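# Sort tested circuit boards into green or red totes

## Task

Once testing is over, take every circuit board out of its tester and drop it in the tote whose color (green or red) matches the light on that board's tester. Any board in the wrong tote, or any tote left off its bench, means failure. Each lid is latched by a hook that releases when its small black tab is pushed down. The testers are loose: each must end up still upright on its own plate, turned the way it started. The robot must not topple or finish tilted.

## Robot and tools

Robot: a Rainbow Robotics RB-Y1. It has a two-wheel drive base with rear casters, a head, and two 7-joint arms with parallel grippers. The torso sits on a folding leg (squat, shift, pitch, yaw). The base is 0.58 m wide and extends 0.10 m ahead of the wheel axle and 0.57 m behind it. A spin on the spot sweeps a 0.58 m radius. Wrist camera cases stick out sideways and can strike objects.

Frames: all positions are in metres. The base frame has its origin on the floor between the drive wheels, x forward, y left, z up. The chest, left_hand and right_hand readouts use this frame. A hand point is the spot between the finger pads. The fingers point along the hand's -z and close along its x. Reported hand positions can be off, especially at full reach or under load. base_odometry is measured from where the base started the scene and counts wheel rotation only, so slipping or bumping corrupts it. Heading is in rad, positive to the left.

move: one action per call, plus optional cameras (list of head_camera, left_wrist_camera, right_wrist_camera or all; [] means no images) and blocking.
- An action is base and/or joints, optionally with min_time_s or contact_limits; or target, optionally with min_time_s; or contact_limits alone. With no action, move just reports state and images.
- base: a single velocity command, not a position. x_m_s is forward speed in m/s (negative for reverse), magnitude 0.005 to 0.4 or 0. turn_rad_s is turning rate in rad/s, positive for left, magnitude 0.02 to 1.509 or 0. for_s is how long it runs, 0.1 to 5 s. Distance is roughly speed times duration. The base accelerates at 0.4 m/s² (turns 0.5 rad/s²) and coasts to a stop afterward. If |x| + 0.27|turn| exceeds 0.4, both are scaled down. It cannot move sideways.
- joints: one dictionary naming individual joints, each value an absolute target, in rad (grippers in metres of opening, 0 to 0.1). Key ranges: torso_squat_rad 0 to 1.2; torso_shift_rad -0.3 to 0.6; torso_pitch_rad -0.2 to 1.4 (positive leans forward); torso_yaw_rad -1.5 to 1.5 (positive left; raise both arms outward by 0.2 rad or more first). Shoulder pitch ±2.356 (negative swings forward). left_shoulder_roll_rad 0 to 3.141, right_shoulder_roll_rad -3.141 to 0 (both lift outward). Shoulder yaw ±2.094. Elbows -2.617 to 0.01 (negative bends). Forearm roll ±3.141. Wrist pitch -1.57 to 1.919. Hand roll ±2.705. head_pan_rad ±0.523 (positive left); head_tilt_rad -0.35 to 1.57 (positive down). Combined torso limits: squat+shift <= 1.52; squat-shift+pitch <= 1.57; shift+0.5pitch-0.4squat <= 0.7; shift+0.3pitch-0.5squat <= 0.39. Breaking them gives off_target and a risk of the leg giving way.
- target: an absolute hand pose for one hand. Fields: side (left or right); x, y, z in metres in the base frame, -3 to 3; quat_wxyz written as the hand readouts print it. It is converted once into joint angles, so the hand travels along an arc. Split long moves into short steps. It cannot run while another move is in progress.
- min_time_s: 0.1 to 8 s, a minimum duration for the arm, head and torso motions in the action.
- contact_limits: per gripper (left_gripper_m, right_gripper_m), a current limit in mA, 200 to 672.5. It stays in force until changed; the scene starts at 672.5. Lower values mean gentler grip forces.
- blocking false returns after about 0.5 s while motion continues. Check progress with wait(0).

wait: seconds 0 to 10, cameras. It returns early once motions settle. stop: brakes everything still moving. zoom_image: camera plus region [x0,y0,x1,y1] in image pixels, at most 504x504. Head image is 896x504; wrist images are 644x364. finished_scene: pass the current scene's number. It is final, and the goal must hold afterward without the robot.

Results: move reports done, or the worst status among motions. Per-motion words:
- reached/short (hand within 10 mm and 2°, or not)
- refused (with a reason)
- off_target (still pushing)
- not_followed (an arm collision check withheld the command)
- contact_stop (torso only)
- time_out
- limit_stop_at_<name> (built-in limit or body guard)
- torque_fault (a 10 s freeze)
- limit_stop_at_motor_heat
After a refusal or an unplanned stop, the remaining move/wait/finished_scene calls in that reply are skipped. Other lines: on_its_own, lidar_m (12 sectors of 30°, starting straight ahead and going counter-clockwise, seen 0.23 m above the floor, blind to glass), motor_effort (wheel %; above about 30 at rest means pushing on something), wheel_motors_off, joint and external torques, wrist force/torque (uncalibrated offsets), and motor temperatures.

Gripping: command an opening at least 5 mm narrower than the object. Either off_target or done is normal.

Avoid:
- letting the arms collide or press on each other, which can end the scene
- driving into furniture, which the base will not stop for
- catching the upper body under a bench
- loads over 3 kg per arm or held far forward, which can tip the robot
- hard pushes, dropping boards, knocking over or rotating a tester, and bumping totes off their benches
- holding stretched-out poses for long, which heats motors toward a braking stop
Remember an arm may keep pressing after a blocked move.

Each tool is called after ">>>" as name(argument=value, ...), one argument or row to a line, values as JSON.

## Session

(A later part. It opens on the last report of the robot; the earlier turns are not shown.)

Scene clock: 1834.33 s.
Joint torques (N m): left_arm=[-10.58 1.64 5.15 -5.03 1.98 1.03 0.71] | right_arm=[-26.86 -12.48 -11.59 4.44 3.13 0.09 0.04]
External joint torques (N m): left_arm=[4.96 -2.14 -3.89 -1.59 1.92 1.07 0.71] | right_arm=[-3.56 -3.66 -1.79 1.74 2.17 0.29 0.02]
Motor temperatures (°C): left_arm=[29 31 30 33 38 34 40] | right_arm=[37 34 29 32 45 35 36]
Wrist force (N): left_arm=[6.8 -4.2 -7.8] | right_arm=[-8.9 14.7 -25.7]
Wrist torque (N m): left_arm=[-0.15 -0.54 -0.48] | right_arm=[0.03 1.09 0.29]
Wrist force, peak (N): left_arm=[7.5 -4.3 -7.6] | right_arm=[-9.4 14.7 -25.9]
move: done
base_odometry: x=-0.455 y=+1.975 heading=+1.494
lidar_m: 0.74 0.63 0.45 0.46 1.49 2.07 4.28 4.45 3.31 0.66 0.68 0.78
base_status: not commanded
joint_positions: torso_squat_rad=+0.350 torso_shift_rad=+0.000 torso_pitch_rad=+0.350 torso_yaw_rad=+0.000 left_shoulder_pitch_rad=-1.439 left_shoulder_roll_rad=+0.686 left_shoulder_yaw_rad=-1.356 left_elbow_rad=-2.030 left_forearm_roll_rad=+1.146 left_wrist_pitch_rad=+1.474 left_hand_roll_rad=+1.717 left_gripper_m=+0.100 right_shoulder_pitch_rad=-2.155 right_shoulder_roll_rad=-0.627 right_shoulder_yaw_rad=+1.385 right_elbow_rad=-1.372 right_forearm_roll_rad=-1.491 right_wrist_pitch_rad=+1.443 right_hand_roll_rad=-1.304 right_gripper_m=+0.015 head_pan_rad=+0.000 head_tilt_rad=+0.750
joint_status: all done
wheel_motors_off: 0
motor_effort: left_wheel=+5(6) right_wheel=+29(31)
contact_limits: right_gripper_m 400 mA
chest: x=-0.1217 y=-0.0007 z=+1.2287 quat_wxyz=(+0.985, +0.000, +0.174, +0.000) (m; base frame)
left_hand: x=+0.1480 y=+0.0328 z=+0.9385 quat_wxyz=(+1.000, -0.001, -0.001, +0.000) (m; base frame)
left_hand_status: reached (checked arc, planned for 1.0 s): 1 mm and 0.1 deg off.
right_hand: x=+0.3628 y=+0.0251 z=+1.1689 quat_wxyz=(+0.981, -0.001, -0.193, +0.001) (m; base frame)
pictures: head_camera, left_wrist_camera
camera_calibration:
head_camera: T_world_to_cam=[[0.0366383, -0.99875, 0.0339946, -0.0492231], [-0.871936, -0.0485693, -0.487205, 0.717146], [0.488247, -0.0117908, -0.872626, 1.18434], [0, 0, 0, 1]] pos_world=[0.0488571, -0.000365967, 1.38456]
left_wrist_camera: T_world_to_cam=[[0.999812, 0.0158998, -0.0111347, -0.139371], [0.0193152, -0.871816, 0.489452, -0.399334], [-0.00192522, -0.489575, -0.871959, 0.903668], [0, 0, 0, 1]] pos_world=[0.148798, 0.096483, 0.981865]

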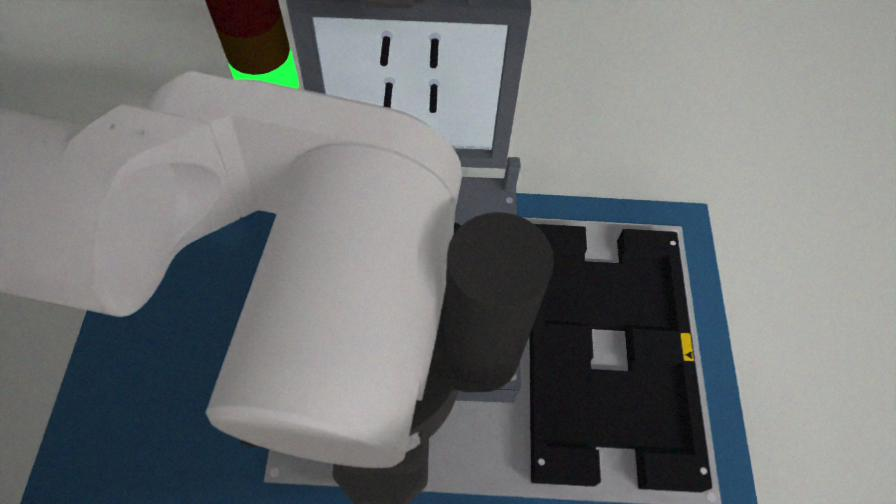

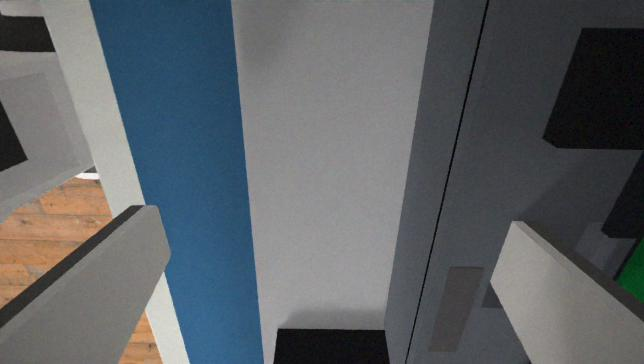

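>>> move(
  target={"side":"left","x":0.1415,"y":0.033,"z":0.938,"quat_wxyz":[1,0,0,0]},
  cameras=[],
  min_time_s=1,
)

>>> move(
  target={"side":"right","x":0.36,"y":0.025,"z":1.163,"quat_wxyz":[0.981,0,-0.195,0]},
  cameras=[],
  min_time_s=1,
)

>>> move(
  target={"side":"right","x":0.361,"y":0.025,"z":1.156,"quat_wxyz":[0.981,0,-0.195,0]},
  cameras=["right_wrist_camera"],
  min_time_s=1,
)

>>> move(
  target={"side":"left","x":0.148,"y":0.033,"z":0.939,"quat_wxyz":[1,0,0,0]},
  cameras=["left_wrist_camera"],
)

Scene clock: 1845.57 s.
Joint torques (N m): left_arm=[-10.2 1.02 4.51 -5.28 2.34 0.96 0.68] | right_arm=[-26.87 -12.83 -11.76 4.61 3.29 0.08 -0.07]
External joint torques (N m): left_arm=[5.16 -2.68 -4.45 -1.77 2.27 1 0.68] | right_arm=[-3.56 -4.01 -1.96 1.91 2.33 0.28 -0.09]
Motor temperatures (°C): left_arm=[29 31 30 33 38 34 40] | right_arm=[37 34 29 32 45 35 36]
Wrist force (N): left_arm=[8.2 -4.0 -6.8] | right_arm=[-10.0 14.9 -25.4]
Wrist torque (N m): left_arm=[-0.19 -0.55 -0.49] | right_arm=[0.03 1.13 0.28]
Wrist force, peak (N): left_arm=[7.8 -4.8 -7.3] | right_arm=[-10.0 14.4 -26.1]
move: done
base_odometry: x=-0.455 y=+1.975 heading=+1.494
lidar_m: 0.74 0.63 0.46 0.46 1.49 2.08 4.28 4.46 3.32 0.65 0.68 0.77
base_status: not commanded
joint_positions: torso_squat_rad=+0.350 torso_shift_rad=+0.000 torso_pitch_rad=+0.350 torso_yaw_rad=+0.000 left_shoulder_pitch_rad=-1.436 left_shoulder_roll_rad=+0.684 left_shoulder_yaw_rad=-1.360 left_elbow_rad=-2.049 left_forearm_roll_rad=+1.138 left_wrist_pitch_rad=+1.479 left_hand_roll_rad=+1.737 left_gripper_m=+0.100 right_shoulder_pitch_rad=-2.155 right_shoulder_roll_rad=-0.627 right_shoulder_yaw_rad=+1.385 right_elbow_rad=-1.372 right_forearm_roll_rad=-1.491 right_wrist_pitch_rad=+1.443 right_hand_roll_rad=-1.304 right_gripper_m=+0.015 head_pan_rad=+0.000 head_tilt_rad=+0.750
joint_status: all done
wheel_motors_off: 0
motor_effort: left_wheel=+4(6) right_wheel=+29(31)
contact_limits: right_gripper_m 400 mA
chest: x=-0.1217 y=-0.0007 z=+1.2287 quat_wxyz=(+0.985, +0.000, +0.174, +0.000) (m; base frame)
left_hand: x=+0.1425 y=+0.0328 z=+0.9385 quat_wxyz=(+1.000, -0.001, -0.001, +0.000) (m; base frame)
left_hand_status: reached (checked arc, planned for 1.0 s): 1 mm and 0.1 deg off.
right_hand: x=+0.3627 y=+0.0251 z=+1.1689 quat_wxyz=(+0.981, -0.001, -0.193, +0.001) (m; base frame)
pictures: none
No camera images: "cameras" was empty.

Scene clock: 1846.90 s.
Joint torques (N m): left_arm=[-12.13 1.86 6.46 -4.69 1.6 0.87 0.65] | right_arm=[-22.76 -13.18 -9.34 2.74 1.72 0.55 -0.07]
External joint torques (N m): left_arm=[3.21 -1.83 -2.49 -1.18 1.53 0.91 0.65] | right_arm=[0.44 -4.43 0.58 0.07 0.76 0.74 -0.09]
Motor temperatures (°C): left_arm=[29 31 30 33 38 34 40] | right_arm=[37 34 29 32 45 35 36]
Wrist force (N): left_arm=[4.3 -3.7 -10.4] | right_arm=[-1.7 15.5 -20.8]
Wrist torque (N m): left_arm=[-0.14 -0.34 -0.45] | right_arm=[0.04 0.79 0.30]
Wrist force, peak (N): left_arm=[6.7 -4.4 -9.7] | right_arm=[-9.9 14.9 -25.5]
move: done
base_odometry: x=-0.455 y=+1.975 heading=+1.494
lidar_m: 0.74 0.62 0.45 0.46 1.48 2.08 4.27 4.45 3.30 0.65 0.69 0.78
base_status: not commanded
joint_positions: torso_squat_rad=+0.350 torso_shift_rad=+0.000 torso_pitch_rad=+0.350 torso_yaw_rad=+0.000 left_shoulder_pitch_rad=-1.435 left_shoulder_roll_rad=+0.684 left_shoulder_yaw_rad=-1.361 left_elbow_rad=-2.049 left_forearm_roll_rad=+1.138 left_wrist_pitch_rad=+1.479 left_hand_roll_rad=+1.737 left_gripper_m=+0.100 right_shoulder_pitch_rad=-2.146 right_shoulder_roll_rad=-0.631 right_shoulder_yaw_rad=+1.391 right_elbow_rad=-1.400 right_forearm_roll_rad=-1.480 right_wrist_pitch_rad=+1.433 right_hand_roll_rad=-1.328 right_gripper_m=+0.015 head_pan_rad=+0.000 head_tilt_rad=+0.750
joint_status: all done
wheel_motors_off: 0
motor_effort: left_wheel=+5(7) right_wheel=+29(30)
contact_limits: right_gripper_m 400 mA
chest: x=-0.1217 y=-0.0007 z=+1.2287 quat_wxyz=(+0.985, +0.000, +0.174, +0.000) (m; base frame)
left_hand: x=+0.1422 y=+0.0329 z=+0.9383 quat_wxyz=(+1.000, +0.000, +0.000, +0.000) (m; base frame)
right_hand: x=+0.3596 y=+0.0255 z=+1.1628 quat_wxyz=(+0.981, +0.000, -0.194, +0.001) (m; base frame)
right_hand_status: reached (checked arc, planned for 1.0 s): 1 mm and 0.1 deg off.
pictures: none
No camera images: "cameras" was empty.

Scene clock: 1848.23 s.
Joint torques (N m): left_arm=[-12.31 2.07 7.03 -5.03 2.18 0.69 0.7] | right_arm=[-7.52 -3.35 -0.73 0.25 -1.31 1.09 -0.17]
External joint torques (N m): left_arm=[3.04 -1.62 -1.93 -1.53 2.11 0.73 0.7] | right_arm=[15.72 5.38 9.21 -2.39 -2.28 1.28 -0.19]
Motor temperatures (°C): left_arm=[29 31 30 33 38 34 40] | right_arm=[37 34 29 32 45 35 36]
Wrist force (N): left_arm=[9.6 -2.7 -15.6] | right_arm=[10.4 14.4 10.9]
Wrist torque (N m): left_arm=[-0.15 -0.16 -0.42] | right_arm=[0.03 0.48 0.36]
Wrist force, peak (N): left_arm=[9.4 -2.6 -16.6] | right_arm=[-1.5 15.5 -20.7]
move: done
base_odometry: x=-0.455 y=+1.975 heading=+1.494
lidar_m: 0.74 0.63 0.46 0.47 1.49 2.08 4.28 4.46 3.30 0.65 0.68 0.76
base_status: not commanded
joint_positions: torso_squat_rad=+0.350 torso_shift_rad=+0.000 torso_pitch_rad=+0.349 torso_yaw_rad=+0.000 left_shoulder_pitch_rad=-1.435 left_shoulder_roll_rad=+0.684 left_shoulder_yaw_rad=-1.361 left_elbow_rad=-2.049 left_forearm_roll_rad=+1.138 left_wrist_pitch_rad=+1.479 left_hand_roll_rad=+1.737 left_gripper_m=+0.100 right_shoulder_pitch_rad=-2.138 right_shoulder_roll_rad=-0.630 right_shoulder_yaw_rad=+1.396 right_elbow_rad=-1.403 right_forearm_roll_rad=-1.468 right_wrist_pitch_rad=+1.420 right_hand_roll_rad=-1.334 right_gripper_m=+0.015 head_pan_rad=+0.000 head_tilt_rad=+0.750
joint_status: all done
wheel_motors_off: 0
motor_effort: left_wheel=+5(6) right_wheel=+29(30)
contact_limits: right_gripper_m 400 mA
chest: x=-0.1221 y=-0.0007 z=+1.2288 quat_wxyz=(+0.985, +0.000, +0.174, +0.000) (m; base frame)
left_hand: x=+0.1420 y=+0.0329 z=+0.9385 quat_wxyz=(+1.000, +0.000, -0.001, +0.000) (m; base frame)
right_hand: x=+0.3613 y=+0.0256 z=+1.1592 quat_wxyz=(+0.980, +0.002, -0.198, +0.000) (m; base frame)
right_hand_status: reached (checked arc, planned for 1.0 s): 3 mm and 0.4 deg off.
pictures: right_wrist_camera
camera_calibration:
right_wrist_camera: T_world_to_cam=[[-0.91504, 0.0212961, -0.402801, 0.799417], [-0.162503, 0.894518, 0.41645, -0.413764], [0.369182, 0.446524, -0.815059, 0.871721], [0, 0, 0, 1]] pos_world=[0.342437, -0.0361496, 1.20482]

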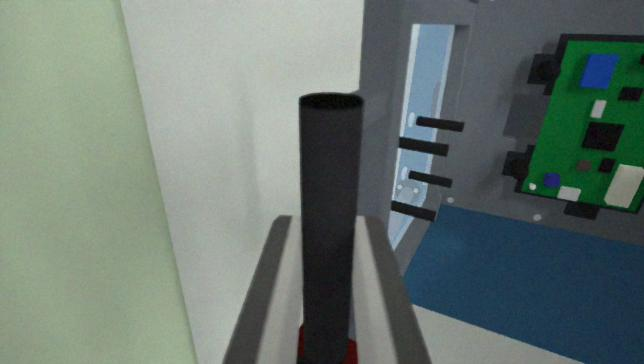

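Scene clock: 1848.77 s.
Joint torques (N m): left_arm=[-14.23 3.25 9.07 -2.73 0.47 0.33 0.15] | right_arm=[-8.41 -3.57 -1.42 0.28 -1.74 1.43 -0.25]
External joint torques (N m): left_arm=[1.34 -0.55 0.03 0.69 0.4 0.37 0.15] | right_arm=[14.83 5.17 8.52 -2.38 -2.72 1.62 -0.27]
Motor temperatures (°C): left_arm=[29 31 30 33 38 34 40] | right_arm=[37 34 29 32 45 35 36]
Wrist force (N): left_arm=[-0.8 -0.3 -8.4] | right_arm=[12.1 14.1 8.2]
Wrist torque (N m): left_arm=[-0.09 -0.29 -0.25] | right_arm=[0.01 0.47 0.36]
Wrist force, peak (N): left_arm=[9.2 -2.3 -15.2] | right_arm=[11.4 15.6 10.1]
move: done
base_odometry: x=-0.455 y=+1.975 heading=+1.494
lidar_m: 0.73 0.63 0.45 0.46 1.48 2.07 4.28 4.45 3.31 0.65 0.68 0.77
base_status: not commanded
joint_positions: torso_squat_rad=+0.350 torso_shift_rad=+0.000 torso_pitch_rad=+0.349 torso_yaw_rad=+0.000 left_shoulder_pitch_rad=-1.440 left_shoulder_roll_rad=+0.687 left_shoulder_yaw_rad=-1.355 left_elbow_rad=-2.029 left_forearm_roll_rad=+1.149 left_wrist_pitch_rad=+1.474 left_hand_roll_rad=+1.715 left_gripper_m=+0.100 right_shoulder_pitch_rad=-2.138 right_shoulder_roll_rad=-0.630 right_shoulder_yaw_rad=+1.396 right_elbow_rad=-1.403 right_forearm_roll_rad=-1.468 right_wrist_pitch_rad=+1.420 right_hand_roll_rad=-1.334 right_gripper_m=+0.015 head_pan_rad=+0.000 head_tilt_rad=+0.750
joint_status: all done
wheel_motors_off: 0
motor_effort: left_wheel=+6(6) right_wheel=+28(30)
contact_limits: right_gripper_m 400 mA
chest: x=-0.1223 y=-0.0007 z=+1.2288 quat_wxyz=(+0.985, +0.000, +0.174, +0.000) (m; base frame)
left_hand: x=+0.1480 y=+0.0330 z=+0.9392 quat_wxyz=(+1.000, +0.000, +0.000, +0.000) (m; base frame)
left_hand_status: reached (checked arc, planned for 0.2 s): 0 mm and 0.1 deg off.
right_hand: x=+0.3612 y=+0.0256 z=+1.1592 quat_wxyz=(+0.980, +0.002, -0.198, +0.000) (m; base frame)
pictures: left_wrist_camera
camera_calibration:
left_wrist_camera: T_world_to_cam=[[0.99981, 0.0157159, -0.0115016, -0.138997], [0.0193328, -0.87217, 0.488821, -0.398886], [-0.00234905, -0.48895, -0.872308, 0.904809], [0, 0, 0, 1]] pos_world=[0.148808, 0.096695, 0.982657]

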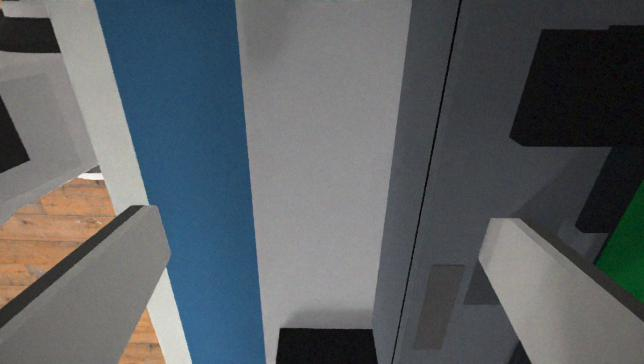

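>>> move(
  target={"side":"right","x":0.363,"y":0.025,"z":1.163,"quat_wxyz":[0.981,0,-0.195,0]},
  cameras=[],
  min_time_s=0.8,
)

>>> move(
  target={"side":"right","x":0.367,"y":0.025,"z":1.162,"quat_wxyz":[0.981,0,-0.195,0]},
  cameras=[],
  min_time_s=0.8,
)

>>> move(
  target={"side":"left","x":0.149,"y":0.04,"z":1.0,"quat_wxyz":[1,0,0,0]},
  cameras=[],
)

>>> move(
  target={"side":"left","x":0.17,"y":0.2,"z":1.08,"quat_wxyz":[1,0,0,0]},
  cameras=["left_wrist_camera","head_camera"],
)

Scene clock: 1856.37 s.
Joint torques (N m): left_arm=[-14.16 3.13 9.02 -2.88 0.52 0.28 0.21] | right_arm=[-26.96 -9.71 -12.45 4.24 1.75 0.52 0.64]
External joint torques (N m): left_arm=[1.4 -0.67 -0.02 0.55 0.45 0.32 0.21] | right_arm=[-3.63 -0.93 -2.59 1.59 0.79 0.72 0.62]
Motor temperatures (°C): left_arm=[29 31 30 32 38 34 40] | right_arm=[37 34 29 32 45 35 36]
Wrist force (N): left_arm=[-1.0 -1.0 -8.0] | right_arm=[-4.6 13.9 -23.9]
Wrist torque (N m): left_arm=[-0.09 -0.30 -0.31] | right_arm=[0.00 0.79 0.17]
Wrist force, peak (N): left_arm=[-0.9 0.5 -8.6] | right_arm=[-4.6 13.9 -23.9]
move: done
base_odometry: x=-0.455 y=+1.975 heading=+1.494
lidar_m: 0.74 0.63 0.45 0.46 1.48 2.08 4.27 4.46 3.31 0.66 0.69 0.77
base_status: not commanded
joint_positions: torso_squat_rad=+0.350 torso_shift_rad=+0.000 torso_pitch_rad=+0.350 torso_yaw_rad=+0.000 left_shoulder_pitch_rad=-1.440 left_shoulder_roll_rad=+0.687 left_shoulder_yaw_rad=-1.355 left_elbow_rad=-2.029 left_forearm_roll_rad=+1.149 left_wrist_pitch_rad=+1.474 left_hand_roll_rad=+1.715 left_gripper_m=+0.100 right_shoulder_pitch_rad=-2.142 right_shoulder_roll_rad=-0.627 right_shoulder_yaw_rad=+1.393 right_elbow_rad=-1.383 right_forearm_roll_rad=-1.479 right_wrist_pitch_rad=+1.429 right_hand_roll_rad=-1.316 right_gripper_m=+0.015 head_pan_rad=+0.000 head_tilt_rad=+0.750
joint_status: all done
wheel_motors_off: 0
motor_effort: left_wheel=+3(6) right_wheel=+27(30)
contact_limits: right_gripper_m 400 mA
chest: x=-0.1219 y=-0.0007 z=+1.2287 quat_wxyz=(+0.985, +0.000, +0.174, +0.000) (m; base frame)
left_hand: x=+0.1481 y=+0.0330 z=+0.9389 quat_wxyz=(+1.000, +0.000, +0.000, +0.000) (m; base frame)
right_hand: x=+0.3630 y=+0.0249 z=+1.1617 quat_wxyz=(+0.981, +0.000, -0.194, +0.000) (m; base frame)
right_hand_status: reached (checked arc, planned for 0.8 s): 1 mm and 0.1 deg off.
pictures: none
No camera images: "cameras" was empty.

Scene clock: 1857.50 s.
Joint torques (N m): left_arm=[-14.35 3.3 8.84 -2.87 0.42 0.31 0.23] | right_arm=[-25.62 -10.33 -11.1 4.95 3.14 -0.79 0.74]
External joint torques (N m): left_arm=[1.21 -0.5 -0.2 0.56 0.35 0.35 0.23] | right_arm=[-2.17 -1.51 -1.29 2.32 2.17 -0.58 0.71]
Motor temperatures (°C): left_arm=[29 31 30 32 38 34 40] | right_arm=[37 34 29 32 45 35 36]
Wrist force (N): left_arm=[-0.9 -0.5 -8.3] | right_arm=[-7.9 12.0 -21.4]
Wrist torque (N m): left_arm=[-0.08 -0.30 -0.26] | right_arm=[-0.09 1.06 0.16]
Wrist force, peak (N): left_arm=[-0.4 -1.2 -8.6] | right_arm=[-9.0 13.8 -24.4]
move: done
base_odometry: x=-0.455 y=+1.975 heading=+1.494
lidar_m: 0.74 0.63 0.46 0.45 1.49 2.07 4.28 4.46 3.31 0.65 0.68 0.77
base_status: not commanded
joint_positions: torso_squat_rad=+0.350 torso_shift_rad=+0.000 torso_pitch_rad=+0.350 torso_yaw_rad=+0.000 left_shoulder_pitch_rad=-1.440 left_shoulder_roll_rad=+0.687 left_shoulder_yaw_rad=-1.355 left_elbow_rad=-2.029 left_forearm_roll_rad=+1.149 left_wrist_pitch_rad=+1.474 left_hand_roll_rad=+1.715 left_gripper_m=+0.100 right_shoulder_pitch_rad=-2.141 right_shoulder_roll_rad=-0.621 right_shoulder_yaw_rad=+1.394 right_elbow_rad=-1.364 right_forearm_roll_rad=-1.478 right_wrist_pitch_rad=+1.426 right_hand_roll_rad=-1.302 right_gripper_m=+0.015 head_pan_rad=+0.000 head_tilt_rad=+0.750
joint_status: all done
wheel_motors_off: 0
motor_effort: left_wheel=+5(6) right_wheel=+29(31)
contact_limits: right_gripper_m 400 mA
chest: x=-0.1219 y=-0.0007 z=+1.2287 quat_wxyz=(+0.985, +0.000, +0.174, +0.000) (m; base frame)
left_hand: x=+0.1481 y=+0.0330 z=+0.9389 quat_wxyz=(+1.000, +0.000, +0.000, +0.000) (m; base frame)
right_hand: x=+0.3665 y=+0.0250 z=+1.1614 quat_wxyz=(+0.981, +0.000, -0.194, +0.000) (m; base frame)
right_hand_status: reached (checked arc, planned for 0.8 s): 1 mm and 0.1 deg off.
pictures: none
No camera images: "cameras" was empty.

Scene clock: 1858.23 s.
Joint torques (N m): left_arm=[-14.22 5.03 8.63 -2.07 0.1 0.07 0.23] | right_arm=[-25.72 -10.17 -11.66 3.54 2.24 -0.04 0.68]
External joint torques (N m): left_arm=[1.5 0.61 -0.63 0.18 0.03 0.11 0.23] | right_arm=[-2.26 -1.35 -1.85 0.91 1.27 0.17 0.66]
Motor temperatures (°C): left_arm=[29 31 30 32 38 34 40] | right_arm=[37 34 29 32 45 35 36]
Wrist force (N): left_arm=[-0.9 0.3 -8.4] | right_arm=[-4.1 12.9 -22.5]
Wrist torque (N m): left_arm=[-0.06 -0.31 -0.26] | right_arm=[-0.07 0.94 0.03]
Wrist force, peak (N): left_arm=[-1.8 -10.0 -10.2] | right_arm=[-4.3 14.5 -22.5]
move: done
base_odometry: x=-0.455 y=+1.975 heading=+1.494
lidar_m: 0.74 0.62 0.46 0.45 1.49 2.07 4.28 4.45 3.31 0.65 0.68 0.77
base_status: not commanded
joint_positions: torso_squat_rad=+0.350 torso_shift_rad=+0.000 torso_pitch_rad=+0.350 torso_yaw_rad=+0.000 left_shoulder_pitch_rad=-1.534 left_shoulder_roll_rad=+0.758 left_shoulder_yaw_rad=-1.247 left_elbow_rad=-2.136 left_forearm_roll_rad=+1.307 left_wrist_pitch_rad=+1.564 left_hand_roll_rad=+1.747 left_gripper_m=+0.100 right_shoulder_pitch_rad=-2.141 right_shoulder_roll_rad=-0.621 right_shoulder_yaw_rad=+1.394 right_elbow_rad=-1.363 right_forearm_roll_rad=-1.478 right_wrist_pitch_rad=+1.426 right_hand_roll_rad=-1.302 right_gripper_m=+0.015 head_pan_rad=+0.000 head_tilt_rad=+0.750
joint_status: all done
wheel_motors_off: 0
motor_effort: left_wheel=+5(6) right_wheel=+28(32)
contact_limits: right_gripper_m 400 mA
chest: x=-0.1218 y=-0.0007 z=+1.2287 quat_wxyz=(+0.985, +0.000, +0.174, +0.000) (m; base frame)
left_hand: x=+0.1491 y=+0.0398 z=+0.9997 quat_wxyz=(+1.000, +0.000, +0.000, +0.000) (m; base frame)
left_hand_status: reached (checked arc, planned for 0.4 s): 0 mm and 0.1 deg off.
right_hand: x=+0.3667 y=+0.0249 z=+1.1614 quat_wxyz=(+0.981, +0.000, -0.194, +0.000) (m; base frame)
pictures: none
No camera images: "cameras" was empty.

Scene clock: 1859.60 s.
Joint torques (N m): left_arm=[-10.91 7.11 8.91 0.29 0.05 -0.28 0.44] | right_arm=[-25.68 -10.44 -11.59 3.42 2.22 -0.24 0.72]
External joint torques (N m): left_arm=[1.47 -0.31 0.27 -0.27 0.01 -0.24 0.44] | right_arm=[-2.22 -1.62 -1.79 0.79 1.26 -0.03 0.69]
Motor temperatures (°C): left_arm=[29 31 30 32 38 34 40] | right_arm=[37 34 29 32 45 35 36]
Wrist force (N): left_arm=[-0.7 0.1 -8.6] | right_arm=[-4.4 13.1 -21.1]
Wrist torque (N m): left_arm=[-0.02 -0.26 -0.19] | right_arm=[-0.05 0.99 0.05]
Wrist force, peak (N): left_arm=[-0.5 0.4 -9.0] | right_arm=[-4.2 13.6 -22.9]
move: done
base_odometry: x=-0.455 y=+1.975 heading=+1.494
lidar_m: 0.74 0.63 0.45 0.46 1.49 2.07 4.27 4.46 3.31 0.65 0.69 0.77
base_status: not commanded
joint_positions: torso_squat_rad=+0.350 torso_shift_rad=+0.000 torso_pitch_rad=+0.350 torso_yaw_rad=+0.000 left_shoulder_pitch_rad=-1.474 left_shoulder_roll_rad=+1.448 left_shoulder_yaw_rad=-1.032 left_elbow_rad=-2.344 left_forearm_roll_rad=+1.619 left_wrist_pitch_rad=+1.494 left_hand_roll_rad=+1.317 left_gripper_m=+0.100 right_shoulder_pitch_rad=-2.141 right_shoulder_roll_rad=-0.621 right_shoulder_yaw_rad=+1.394 right_elbow_rad=-1.363 right_forearm_roll_rad=-1.478 right_wrist_pitch_rad=+1.426 right_hand_roll_rad=-1.302 right_gripper_m=+0.015 head_pan_rad=+0.000 head_tilt_rad=+0.750
joint_status: all done
wheel_motors_off: 0
motor_effort: left_wheel=+7(7) right_wheel=+29(31)
contact_limits: right_gripper_m 400 mA
chest: x=-0.1218 y=-0.0007 z=+1.2287 quat_wxyz=(+0.985, +0.000, +0.174, +0.000) (m; base frame)
left_hand: x=+0.1703 y=+0.1998 z=+1.0803 quat_wxyz=(+1.000, +0.001, -0.003, +0.001) (m; base frame)
left_hand_status: reached (checked arc, planned for 1.0 s): 0 mm and 0.3 deg off.
right_hand: x=+0.3668 y=+0.0249 z=+1.1613 quat_wxyz=(+0.981, +0.000, -0.194, +0.000) (m; base frame)
pictures: head_camera, left_wrist_camera
camera_calibration:
head_camera: T_world_to_cam=[[0.0366566, -0.998748, 0.0340315, -0.0492336], [-0.871871, -0.0486049, -0.487317, 0.717235], [0.488361, -0.0118077, -0.872562, 1.18432], [0, 0, 0, 1]] pos_world=[0.0487629, -0.00032677, 1.38459]
left_wrist_camera: T_world_to_cam=[[0.999826, 0.017179, -0.00733146, -0.167164], [0.0185763, -0.873668, 0.486168, -0.319538], [0.00194662, -0.486219, -0.873835, 1.10983], [0, 0, 0, 1]] pos_world=[0.17091, 0.263321, 1.12393]

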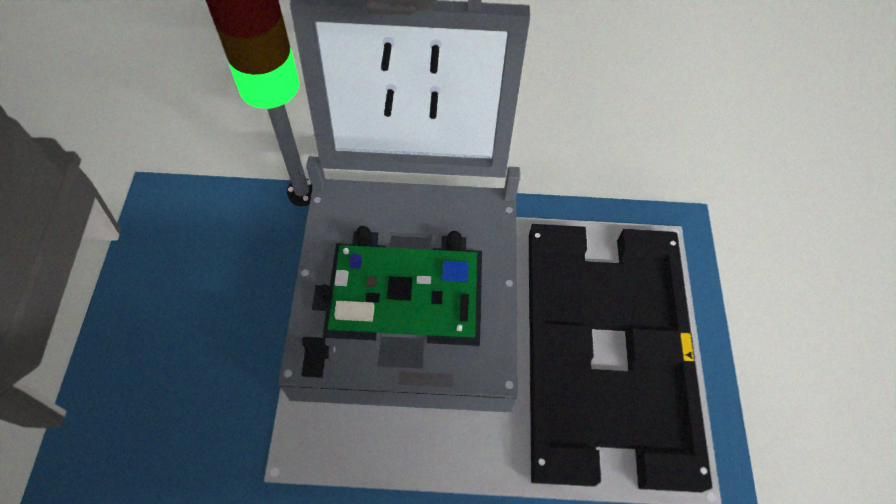

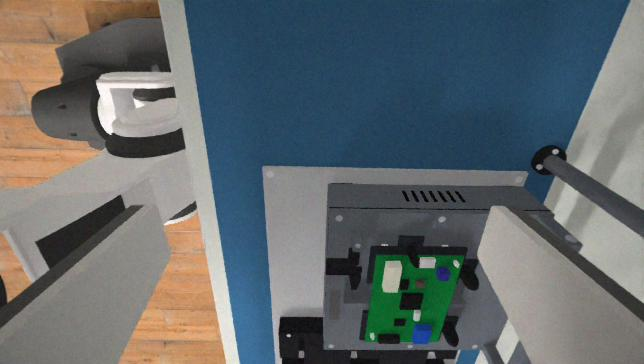

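>>> move(
  joints={"right_gripper_m":0.03},
  cameras=["head_camera","right_wrist_camera"],
)

Scene clock: 1885.67 s.
Joint torques (N m): left_arm=[-10.67 7.02 9.09 0.32 0.08 -0.22 0.45] | right_arm=[-22.96 -10.12 -10.46 3.14 1.07 -0.33 0.36]
External joint torques (N m): left_arm=[1.72 -0.4 0.45 -0.24 0.04 -0.18 0.45] | right_arm=[0.52 -1.29 -0.65 0.5 0.1 -0.12 0.34]
Motor temperatures (°C): left_arm=[29 31 30 32 38 34 40] | right_arm=[37 34 29 32 45 35 36]
Wrist force (N): left_arm=[-1.1 0.3 -8.6] | right_arm=[-0.1 10.9 -12.3]
Wrist torque (N m): left_arm=[-0.04 -0.31 -0.19] | right_arm=[-0.06 0.70 0.49]
Wrist force, peak (N): left_arm=[-0.8 0.5 -9.0] | right_arm=[-4.3 13.0 -23.2]
move: done
base_odometry: x=-0.455 y=+1.975 heading=+1.494
lidar_m: 0.74 0.63 0.46 0.46 1.49 2.08 4.27 4.45 3.31 0.65 0.69 0.77
base_status: not commanded
joint_positions: torso_squat_rad=+0.350 torso_shift_rad=+0.000 torso_pitch_rad=+0.350 torso_yaw_rad=+0.000 left_shoulder_pitch_rad=-1.474 left_shoulder_roll_rad=+1.448 left_shoulder_yaw_rad=-1.032 left_elbow_rad=-2.344 left_forearm_roll_rad=+1.619 left_wrist_pitch_rad=+1.494 left_hand_roll_rad=+1.317 left_gripper_m=+0.100 right_shoulder_pitch_rad=-2.141 right_shoulder_roll_rad=-0.621 right_shoulder_yaw_rad=+1.394 right_elbow_rad=-1.363 right_forearm_roll_rad=-1.477 right_wrist_pitch_rad=+1.426 right_hand_roll_rad=-1.302 right_gripper_m=+0.030 head_pan_rad=+0.000 head_tilt_rad=+0.750
joint_status: all done
wheel_motors_off: 0
motor_effort: left_wheel=+5(6) right_wheel=+28(30)
contact_limits: right_gripper_m 400 mA
chest: x=-0.1219 y=-0.0007 z=+1.2287 quat_wxyz=(+0.985, +0.000, +0.174, +0.000) (m; base frame)
left_hand: x=+0.1702 y=+0.1998 z=+1.0804 quat_wxyz=(+1.000, +0.001, -0.003, +0.001) (m; base frame)
right_hand: x=+0.3668 y=+0.0250 z=+1.1619 quat_wxyz=(+0.981, +0.000, -0.195, +0.000) (m; base frame)
pictures: head_camera, right_wrist_camera
camera_calibration:
head_camera: T_world_to_cam=[[0.036648, -0.998748, 0.0340363, -0.0492398], [-0.871758, -0.0486024, -0.48752, 0.717395], [0.488565, -0.0118048, -0.872448, 1.18429], [0, 0, 0, 1]] pos_world=[0.0485978, -0.00033077, 1.38465]
right_wrist_camera: T_world_to_cam=[[-0.917125, 0.0200092, -0.398096, 0.800887], [-0.160246, 0.895967, 0.414204, -0.411698], [0.364969, 0.44367, -0.818508, 0.877765], [0, 0, 0, 1]] pos_world=[0.348183, -0.0365954, 1.20781]

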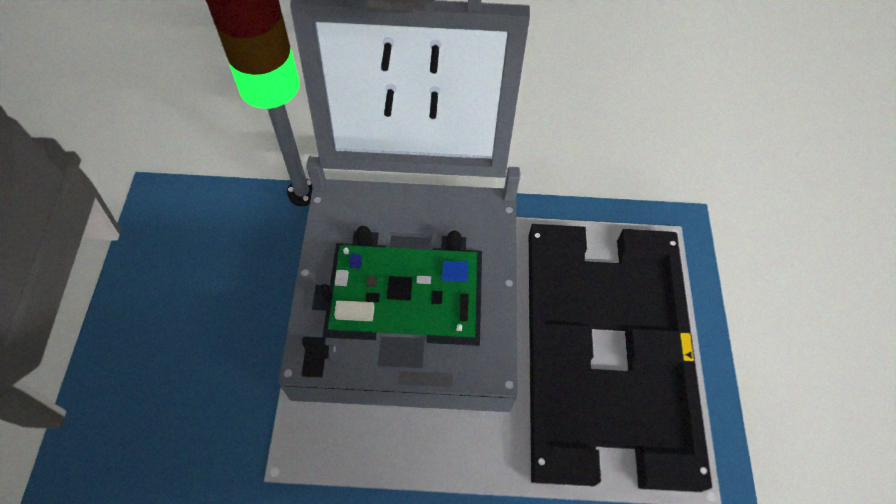

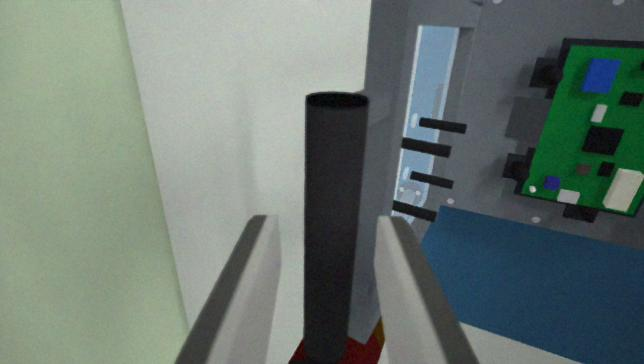

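>>> move(
  joints={"right_gripper_m":0.06},
  cameras=[],
)

>>> move(
  target={"side":"right","x":0.345,"y":0.025,"z":1.22,"quat_wxyz":[0.981,0,-0.195,0]},
  cameras=[],
)

>>> move(
  target={"side":"right","x":0.27,"y":-0.1,"z":1.2,"quat_wxyz":[1,0,0,0]},
  cameras=[],
)

>>> move(
  target={"side":"left","x":0.26,"y":0.265,"z":1.13,"quat_wxyz":[0.97,-0.24,0,0]},
)

>>> move(
  target={"side":"right","x":0.255,"y":-0.05,"z":1.18,"quat_wxyz":[1,0,0,0]},
)

Scene clock: 1894.73 s.
Joint torques (N m): left_arm=[-10.85 7.03 8.98 0.42 0.09 -0.19 0.41] | right_arm=[-22.97 -10.08 -10.67 3.17 1.02 -0.24 0.28]
External joint torques (N m): left_arm=[1.53 -0.39 0.34 -0.14 0.05 -0.15 0.41] | right_arm=[0.48 -1.25 -0.86 0.53 0.06 -0.04 0.26]
Motor temperatures (°C): left_arm=[29 31 30 32 38 34 40] | right_arm=[37 34 29 32 45 35 36]
Wrist force (N): left_arm=[-0.9 0.5 -8.6] | right_arm=[0.1 11.0 -12.5]
Wrist torque (N m): left_arm=[-0.06 -0.28 -0.19] | right_arm=[-0.07 0.73 0.50]
Wrist force, peak (N): left_arm=[-1.0 0.4 -9.0] | right_arm=[0.1 10.8 -12.8]
move: done
base_odometry: x=-0.455 y=+1.975 heading=+1.494
lidar_m: 0.74 0.62 0.45 0.46 1.49 2.09 4.27 4.45 3.31 0.66 0.68 0.77
base_status: not commanded
joint_positions: torso_squat_rad=+0.350 torso_shift_rad=+0.000 torso_pitch_rad=+0.350 torso_yaw_rad=+0.000 left_shoulder_pitch_rad=-1.474 left_shoulder_roll_rad=+1.448 left_shoulder_yaw_rad=-1.032 left_elbow_rad=-2.344 left_forearm_roll_rad=+1.619 left_wrist_pitch_rad=+1.494 left_hand_roll_rad=+1.317 left_gripper_m=+0.100 right_shoulder_pitch_rad=-2.141 right_shoulder_roll_rad=-0.621 right_shoulder_yaw_rad=+1.394 right_elbow_rad=-1.363 right_forearm_roll_rad=-1.477 right_wrist_pitch_rad=+1.426 right_hand_roll_rad=-1.302 right_gripper_m=+0.060 head_pan_rad=+0.000 head_tilt_rad=+0.750
joint_status: all done
wheel_motors_off: 0
motor_effort: left_wheel=+5(7) right_wheel=+28(30)
contact_limits: right_gripper_m 400 mA
chest: x=-0.1219 y=-0.0007 z=+1.2287 quat_wxyz=(+0.985, +0.000, +0.174, +0.000) (m; base frame)
left_hand: x=+0.1702 y=+0.1998 z=+1.0804 quat_wxyz=(+1.000, +0.001, -0.003, +0.001) (m; base frame)
right_hand: x=+0.3668 y=+0.0250 z=+1.1619 quat_wxyz=(+0.981, +0.000, -0.195, +0.000) (m; base frame)
pictures: none
No camera images: "cameras" was empty.

Scene clock: 1895.80 s.
Joint torques (N m): left_arm=[-10.9 7 9.08 0.35 0.19 -0.18 0.45] | right_arm=[-19.11 -9.37 -8.75 2.71 0.78 -0.26 0.21]
External joint torques (N m): left_arm=[1.48 -0.42 0.44 -0.21 0.15 -0.13 0.45] | right_arm=[3.27 -0.57 0.84 -0.43 -0.19 -0.05 0.19]
Motor temperatures (°C): left_arm=[29 31 30 32 38 34 40] | right_arm=[37 34 29 32 45 35 36]
Wrist force (N): left_arm=[-0.7 0.6 -8.9] | right_arm=[-0.2 10.6 -12.4]
Wrist torque (N m): left_arm=[-0.06 -0.26 -0.20] | right_arm=[-0.02 0.72 0.51]
Wrist force, peak (N): left_arm=[-0.8 0.3 -9.1] | right_arm=[-0.2 10.7 -14.0]
move: done
base_odometry: x=-0.455 y=+1.975 heading=+1.494
lidar_m: 0.74 0.63 0.46 0.46 1.49 2.07 4.28 4.45 3.31 0.65 0.68 0.78
base_status: not commanded
joint_positions: torso_squat_rad=+0.350 torso_shift_rad=+0.000 torso_pitch_rad=+0.350 torso_yaw_rad=+0.000 left_shoulder_pitch_rad=-1.474 left_shoulder_roll_rad=+1.448 left_shoulder_yaw_rad=-1.032 left_elbow_rad=-2.344 left_forearm_roll_rad=+1.619 left_wrist_pitch_rad=+1.494 left_hand_roll_rad=+1.317 left_gripper_m=+0.100 right_shoulder_pitch_rad=-2.243 right_shoulder_roll_rad=-0.662 right_shoulder_yaw_rad=+1.332 right_elbow_rad=-1.394 right_forearm_roll_rad=-1.561 right_wrist_pitch_rad=+1.535 right_hand_roll_rad=-1.308 right_gripper_m=+0.060 head_pan_rad=+0.000 head_tilt_rad=+0.750
joint_status: all done
wheel_motors_off: 0
motor_effort: left_wheel=+5(6) right_wheel=+28(30)
contact_limits: right_gripper_m 400 mA
chest: x=-0.1220 y=-0.0007 z=+1.2287 quat_wxyz=(+0.985, +0.000, +0.174, +0.000) (m; base frame)
left_hand: x=+0.1702 y=+0.1998 z=+1.0804 quat_wxyz=(+1.000, +0.001, -0.003, +0.001) (m; base frame)
right_hand: x=+0.3450 y=+0.0251 z=+1.2203 quat_wxyz=(+0.981, +0.000, -0.195, +0.000) (m; base frame)
right_hand_status: reached (checked arc, planned for 0.4 s): 0 mm and 0.0 deg off.
pictures: none
No camera images: "cameras" was empty.

Scene clock: 1897.17 s.
Joint torques (N m): left_arm=[-11.21 7.15 9.04 0.43 0.17 -0.12 0.45] | right_arm=[-18.68 -5.13 -10.94 2.18 0.24 -0.22 0.2]
External joint torques (N m): left_arm=[1.17 -0.27 0.4 -0.13 0.14 -0.08 0.45] | right_arm=[1.67 1.27 -0.83 -0.52 0 -0.22 0.2]
Motor temperatures (°C): left_arm=[29 31 30 32 38 34 40] | right_arm=[37 34 29 32 45 35 36]
Wrist force (N): left_arm=[-0.8 0.2 -8.7] | right_arm=[2.5 11.0 -13.0]
Wrist torque (N m): left_arm=[-0.02 -0.28 -0.19] | right_arm=[-0.08 0.87 0.51]
Wrist force, peak (N): left_arm=[-0.9 0.4 -9.0] | right_arm=[0.2 11.8 -12.9]
move: done
base_odometry: x=-0.455 y=+1.975 heading=+1.494
lidar_m: 0.74 0.63 0.46 0.45 1.48 2.08 4.28 4.46 3.31 0.64 0.68 0.77
base_status: not commanded
joint_positions: torso_squat_rad=+0.350 torso_shift_rad=+0.000 torso_pitch_rad=+0.350 torso_yaw_rad=+0.000 left_shoulder_pitch_rad=-1.474 left_shoulder_roll_rad=+1.448 left_shoulder_yaw_rad=-1.032 left_elbow_rad=-2.344 left_forearm_roll_rad=+1.619 left_wrist_pitch_rad=+1.494 left_hand_roll_rad=+1.317 left_gripper_m=+0.100 right_shoulder_pitch_rad=-2.087 right_shoulder_roll_rad=-1.043 right_shoulder_yaw_rad=+1.262 right_elbow_rad=-1.663 right_forearm_roll_rad=-1.901 right_wrist_pitch_rad=+1.676 right_hand_roll_rad=-1.184 right_gripper_m=+0.060 head_pan_rad=+0.000 head_tilt_rad=+0.750
joint_status: all done
wheel_motors_off: 0
motor_effort: left_wheel=+6(6) right_wheel=+29(30)
contact_limits: right_gripper_m 400 mA
chest: x=-0.1220 y=-0.0007 z=+1.2287 quat_wxyz=(+0.985, +0.000, +0.174, +0.000) (m; base frame)
left_hand: x=+0.1702 y=+0.1998 z=+1.0804 quat_wxyz=(+1.000, +0.001, -0.003, +0.001) (m; base frame)
right_hand: x=+0.2701 y=-0.1001 z=+1.2001 quat_wxyz=(+1.000, +0.000, +0.000, +0.000) (m; base frame)
right_hand_status: reached (checked arc, planned for 0.7 s): 0 mm and 0.0 deg off.
pictures: none
No camera images: "cameras" was empty.

Scene clock: 1898.60 s.
Joint torques (N m): left_arm=[-11.25 11.19 11.18 1.16 0.71 -0.49 0.38] | right_arm=[-18.37 -5.1 -10.77 2.4 0.29 -0.18 0.03]
External joint torques (N m): left_arm=[1.64 -0.88 0.65 -0.37 -0.1 -0.04 0.39] | right_arm=[1.98 1.3 -0.66 -0.31 0.06 -0.18 0.03]
Motor temperatures (°C): left_arm=[29 31 30 32 38 34 40] | right_arm=[37 34 29 32 45 35 36]
Wrist force (N): left_arm=[-0.8 3.0 -7.7] | right_arm=[2.4 11.0 -13.1]
Wrist torque (N m): left_arm=[-0.20 -0.25 -0.21] | right_arm=[-0.08 0.88 0.52]
Wrist force, peak (N): left_arm=[-1.4 -0.1 -8.9] | right_arm=[2.4 11.2 -13.1]
move: done
base_odometry: x=-0.455 y=+1.975 heading=+1.494
lidar_m: 0.74 0.63 0.46 0.45 1.49 2.07 4.28 4.46 3.31 0.65 0.68 0.77
base_status: not commanded
joint_positions: torso_squat_rad=+0.350 torso_shift_rad=+0.000 torso_pitch_rad=+0.350 torso_yaw_rad=+0.000 left_shoulder_pitch_rad=-1.288 left_shoulder_roll_rad=+1.679 left_shoulder_yaw_rad=-0.922 left_elbow_rad=-1.765 left_forearm_roll_rad=+2.176 left_wrist_pitch_rad=+1.264 left_hand_roll_rad=+0.413 left_gripper_m=+0.100 right_shoulder_pitch_rad=-2.087 right_shoulder_roll_rad=-1.043 right_shoulder_yaw_rad=+1.262 right_elbow_rad=-1.663 right_forearm_roll_rad=-1.901 right_wrist_pitch_rad=+1.676 right_hand_roll_rad=-1.184 right_gripper_m=+0.060 head_pan_rad=+0.000 head_tilt_rad=+0.750
joint_status: all done
wheel_motors_off: 0
motor_effort: left_wheel=+5(7) right_wheel=+29(30)
contact_limits: right_gripper_m 400 mA
chest: x=-0.1220 y=-0.0007 z=+1.2287 quat_wxyz=(+0.985, +0.000, +0.174, +0.000) (m; base frame)
left_hand: x=+0.2599 y=+0.2647 z=+1.1304 quat_wxyz=(+0.971, -0.240, -0.002, +0.001) (m; base frame)
left_hand_status: reached (checked arc, planned for 0.9 s): 1 mm and 0.3 deg off.
right_hand: x=+0.2701 y=-0.1001 z=+1.2001 quat_wxyz=(+1.000, +0.000, +0.000, +0.000) (m; base frame)
pictures: head_camera, left_wrist_camera, right_wrist_camera
camera_calibration:
head_camera: T_world_to_cam=[[0.0366219, -0.998751, 0.0339947, -0.0492285], [-0.871689, -0.048561, -0.487648, 0.717509], [0.48869, -0.0117741, -0.872378, 1.18426], [0, 0, 0, 1]] pos_world=[0.0485111, -0.000380474, 1.38469]
left_wrist_camera: T_world_to_cam=[[0.999851, 0.0102149, -0.0139263, -0.248124], [0.017242, -0.543725, 0.839087, -0.774814], [0.000999102, -0.839201, -0.54382, 0.905647], [0, 0, 0, 1]] pos_world=[0.260541, 0.341269, 1.13919]
right_wrist_camera: T_world_to_cam=[[-0.999645, 0.0205152, -0.0170075, 0.294888], [0.0108361, 0.896012, 0.443898, -0.412784], [0.0243455, 0.443556, -0.895916, 1.18471], [0, 0, 0, 1]] pos_world=[0.270414, -0.161675, 1.24965]

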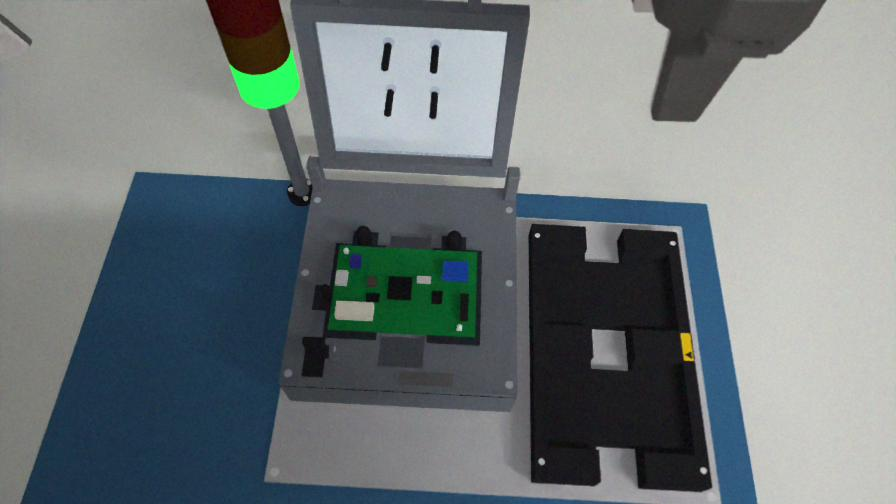

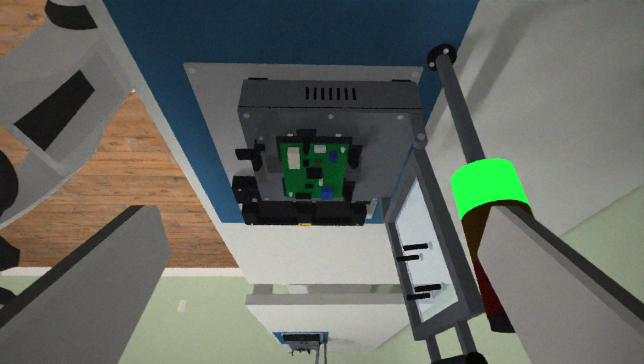

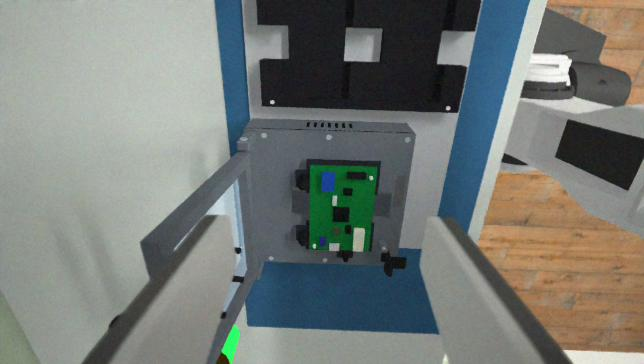

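Scene clock: 1899.37 s.
Joint torques (N m): left_arm=[-11.42 11.19 11.25 1.34 0.81 -0.46 0.47] | right_arm=[-19.61 -7.37 -9.04 2.57 0.17 0.13 0.23]
External joint torques (N m): left_arm=[1.46 -0.87 0.72 -0.19 0.01 -0.01 0.47] | right_arm=[1.14 -0.4 1.2 -0.02 -0.05 0.13 0.23]
Motor temperatures (°C): left_arm=[29 31 30 32 38 34 40] | right_arm=[37 34 29 32 45 35 36]
Wrist force (N): left_arm=[-0.7 2.8 -7.8] | right_arm=[2.4 10.6 -13.2]
Wrist torque (N m): left_arm=[-0.15 -0.26 -0.20] | right_arm=[-0.03 0.87 0.50]
Wrist force, peak (N): left_arm=[-0.7 3.3 -8.0] | right_arm=[1.5 11.4 -14.3]
move: done
base_odometry: x=-0.455 y=+1.975 heading=+1.494
lidar_m: 0.74 0.63 0.46 0.45 1.48 2.08 4.28 4.46 3.31 0.65 0.68 0.77
base_status: not commanded
joint_positions: torso_squat_rad=+0.350 torso_shift_rad=+0.000 torso_pitch_rad=+0.350 torso_yaw_rad=+0.000 left_shoulder_pitch_rad=-1.288 left_shoulder_roll_rad=+1.679 left_shoulder_yaw_rad=-0.922 left_elbow_rad=-1.765 left_forearm_roll_rad=+2.176 left_wrist_pitch_rad=+1.264 left_hand_roll_rad=+0.413 left_gripper_m=+0.100 right_shoulder_pitch_rad=-2.096 right_shoulder_roll_rad=-0.908 right_shoulder_yaw_rad=+1.279 right_elbow_rad=-1.670 right_forearm_roll_rad=-1.877 right_wrist_pitch_rad=+1.624 right_hand_roll_rad=-1.313 right_gripper_m=+0.060 head_pan_rad=+0.000 head_tilt_rad=+0.750
joint_status: all done
wheel_motors_off: 0
motor_effort: left_wheel=+5(6) right_wheel=+27(30)
contact_limits: right_gripper_m 400 mA
chest: x=-0.1220 y=-0.0007 z=+1.2287 quat_wxyz=(+0.985, +0.000, +0.174, +0.000) (m; base frame)
left_hand: x=+0.2599 y=+0.2647 z=+1.1304 quat_wxyz=(+0.971, -0.240, -0.002, +0.001) (m; base frame)
right_hand: x=+0.2549 y=-0.0499 z=+1.1801 quat_wxyz=(+1.000, +0.000, +0.000, +0.000) (m; base frame)
right_hand_status: reached (checked arc, planned for 0.4 s): 0 mm and 0.0 deg off.
pictures: head_camera, left_wrist_camera, right_wrist_camera
camera_calibration:
head_camera: T_world_to_cam=[[0.0366504, -0.998748, 0.0340392, -0.0492469], [-0.871702, -0.0486073, -0.48762, 0.717485], [0.488664, -0.0118006, -0.872392, 1.18427], [0, 0, 0, 1]] pos_world=[0.04853, -0.000335294, 1.38468]
left_wrist_camera: T_world_to_cam=[[0.999849, 0.0102521, -0.0139971, -0.248049], [0.0173216, -0.543707, 0.839096, -0.774785], [0.000992163, -0.839212, -0.543803, 0.905649], [0, 0, 0, 1]] pos_world=[0.260534, 0.341318, 1.13914]
right_wrist_camera: T_world_to_cam=[[-0.999649, 0.0199794, -0.0173712, 0.278739], [0.0101795, 0.895748, 0.444446, -0.449182], [0.02444, 0.444114, -0.895637, 1.14461], [0, 0, 0, 1]] pos_world=[0.25524, -0.11155, 1.22963]

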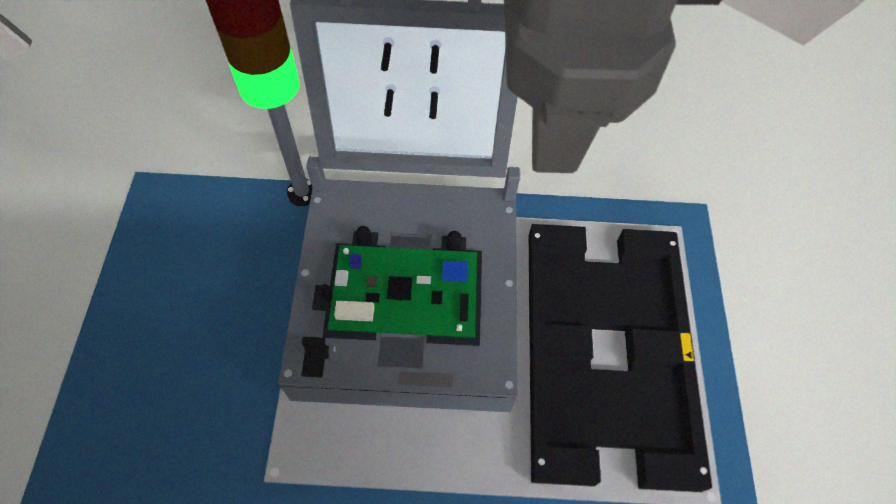

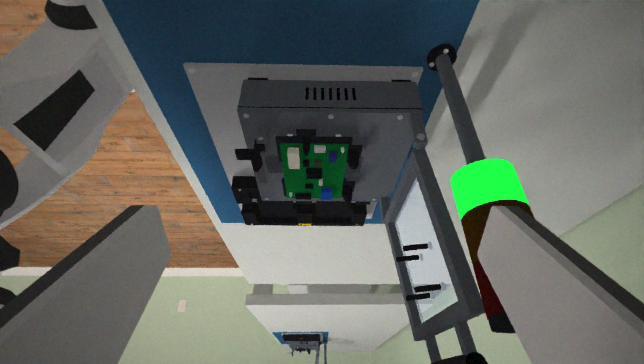

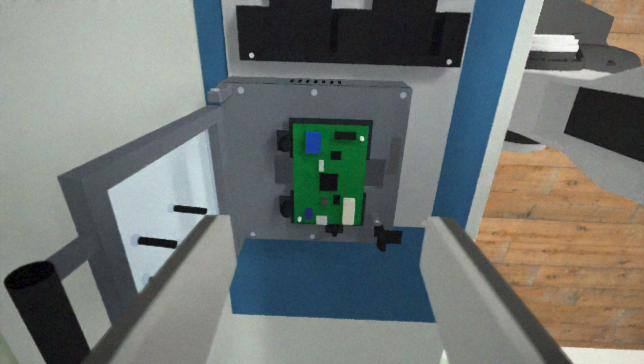

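>>> zoom_image(
  camera="left_wrist_camera",
  region=[180, 40, 440, 240],
)

>>> move(
  joints={"right_gripper_m":0.087},
  contact_limits={"right_gripper_m":560},
  cameras=[],
)

>>> move(
  target={"side":"right","x":0.253,"y":0.029,"z":1.0,"quat_wxyz":[1,0,0,0]},
  min_time_s=2,
  cameras=["head_camera","right_wrist_camera"],
)

Scaled by 1.938 from the camera's 644x364 image, which has a finer 920x520 frame.

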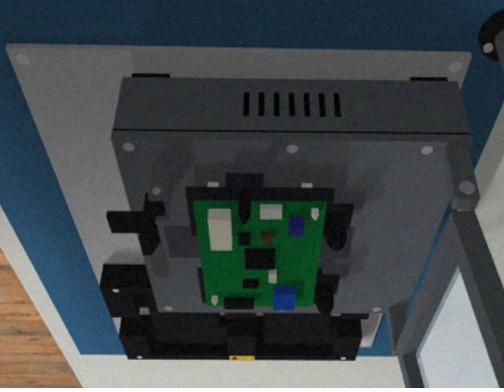

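Scene clock: 1913.77 s.
Joint torques (N m): left_arm=[-11.66 11.28 11.08 1.19 0.82 -0.39 0.46] | right_arm=[-19.73 -7.35 -8.9 2.57 0.22 0.03 0.14]
External joint torques (N m): left_arm=[1.23 -0.79 0.55 -0.34 0.01 0.07 0.47] | right_arm=[1.03 -0.39 1.34 -0.03 -0.01 0.03 0.14]
Motor temperatures (°C): left_arm=[29 31 30 32 38 34 40] | right_arm=[37 34 29 32 45 35 36]
Wrist force (N): left_arm=[-0.8 3.1 -7.6] | right_arm=[2.4 10.9 -13.0]
Wrist torque (N m): left_arm=[-0.19 -0.26 -0.22] | right_arm=[-0.06 0.87 0.51]
Wrist force, peak (N): left_arm=[-0.7 3.2 -8.1] | right_arm=[2.4 11.0 -13.3]
move: done
base_odometry: x=-0.455 y=+1.975 heading=+1.494
lidar_m: 0.74 0.62 0.46 0.46 1.49 2.08 4.28 4.46 3.32 0.65 0.69 0.76
base_status: not commanded
joint_positions: torso_squat_rad=+0.350 torso_shift_rad=+0.000 torso_pitch_rad=+0.350 torso_yaw_rad=+0.000 left_shoulder_pitch_rad=-1.288 left_shoulder_roll_rad=+1.679 left_shoulder_yaw_rad=-0.922 left_elbow_rad=-1.765 left_forearm_roll_rad=+2.176 left_wrist_pitch_rad=+1.264 left_hand_roll_rad=+0.413 left_gripper_m=+0.100 right_shoulder_pitch_rad=-2.096 right_shoulder_roll_rad=-0.908 right_shoulder_yaw_rad=+1.279 right_elbow_rad=-1.670 right_forearm_roll_rad=-1.877 right_wrist_pitch_rad=+1.624 right_hand_roll_rad=-1.313 right_gripper_m=+0.087 head_pan_rad=+0.000 head_tilt_rad=+0.750
joint_status: all done
wheel_motors_off: 0
motor_effort: left_wheel=+5(7) right_wheel=+28(29)
contact_limits: right_gripper_m 560 mA
chest: x=-0.1220 y=-0.0007 z=+1.2287 quat_wxyz=(+0.985, +0.000, +0.174, +0.000) (m; base frame)
left_hand: x=+0.2599 y=+0.2647 z=+1.1304 quat_wxyz=(+0.971, -0.240, -0.002, +0.001) (m; base frame)
right_hand: x=+0.2549 y=-0.0499 z=+1.1801 quat_wxyz=(+1.000, +0.000, +0.000, +0.000) (m; base frame)
pictures: none
No camera images: "cameras" was empty.

Scene clock: 1916.10 s.
Joint torques (N m): left_arm=[-11.55 11.07 11.01 1.12 0.86 -0.51 0.48] | right_arm=[-19.24 -4.71 -8.9 1.03 0.14 -0.17 -0.26]
External joint torques (N m): left_arm=[1.34 -0.99 0.49 -0.41 0.06 -0.06 0.48] | right_arm=[3.05 2.37 1.32 0.6 -0.08 -0.17 -0.26]
Motor temperatures (°C): left_arm=[29 31 30 32 38 34 40] | right_arm=[37 34 29 32 45 35 36]
Wrist force (N): left_arm=[-0.6 3.1 -7.7] | right_arm=[2.4 10.7 -12.6]
Wrist torque (N m): left_arm=[-0.20 -0.24 -0.21] | right_arm=[-0.05 0.88 0.52]
Wrist force, peak (N): left_arm=[-1.0 3.0 -8.0] | right_arm=[2.5 10.8 -13.3]
move: done
base_odometry: x=-0.455 y=+1.975 heading=+1.494
lidar_m: 0.74 0.63 0.46 0.46 1.48 2.08 4.27 4.46 3.31 0.65 0.68 0.77
base_status: not commanded
joint_positions: torso_squat_rad=+0.350 torso_shift_rad=+0.000 torso_pitch_rad=+0.350 torso_yaw_rad=+0.000 left_shoulder_pitch_rad=-1.288 left_shoulder_roll_rad=+1.679 left_shoulder_yaw_rad=-0.922 left_elbow_rad=-1.765 left_forearm_roll_rad=+2.176 left_wrist_pitch_rad=+1.264 left_hand_roll_rad=+0.413 left_gripper_m=+0.100 right_shoulder_pitch_rad=-1.862 right_shoulder_roll_rad=-0.533 right_shoulder_yaw_rad=+1.478 right_elbow_rad=-1.485 right_forearm_roll_rad=-1.576 right_wrist_pitch_rad=+1.327 right_hand_roll_rad=-1.411 right_gripper_m=+0.087 head_pan_rad=+0.000 head_tilt_rad=+0.750
joint_status: all done
wheel_motors_off: 0
motor_effort: left_wheel=+4(7) right_wheel=+28(29)
contact_limits: right_gripper_m 560 mA
chest: x=-0.1220 y=-0.0007 z=+1.2287 quat_wxyz=(+0.985, +0.000, +0.174, +0.000) (m; base frame)
left_hand: x=+0.2599 y=+0.2647 z=+1.1304 quat_wxyz=(+0.971, -0.240, -0.002, +0.001) (m; base frame)
right_hand: x=+0.2532 y=+0.0290 z=+1.0003 quat_wxyz=(+1.000, +0.000, +0.000, +0.000) (m; base frame)
right_hand_status: reached (checked arc, planned for 2.0 s): 0 mm and 0.1 deg off.
pictures: head_camera, right_wrist_camera
camera_calibration:
head_camera: T_world_to_cam=[[0.0366491, -0.998748, 0.0340345, -0.0492439], [-0.8717, -0.0486038, -0.487623, 0.717486], [0.488667, -0.0117969, -0.87239, 1.18427], [0, 0, 0, 1]] pos_world=[0.0485258, -0.000338979, 1.38468]
right_wrist_camera: T_world_to_cam=[[-0.999634, 0.020426, -0.017734, 0.272728], [0.0104164, 0.895708, 0.44452, -0.440072], [0.0249643, 0.444172, -0.895593, 0.948402], [0, 0, 0, 1]] pos_world=[0.253536, -0.0326487, 1.04984]

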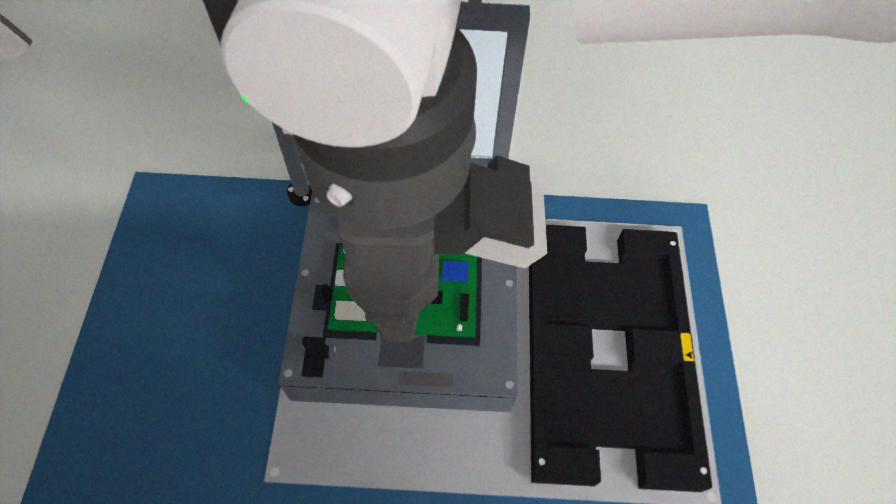

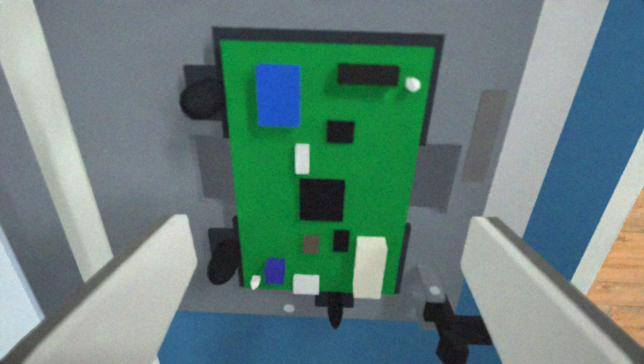

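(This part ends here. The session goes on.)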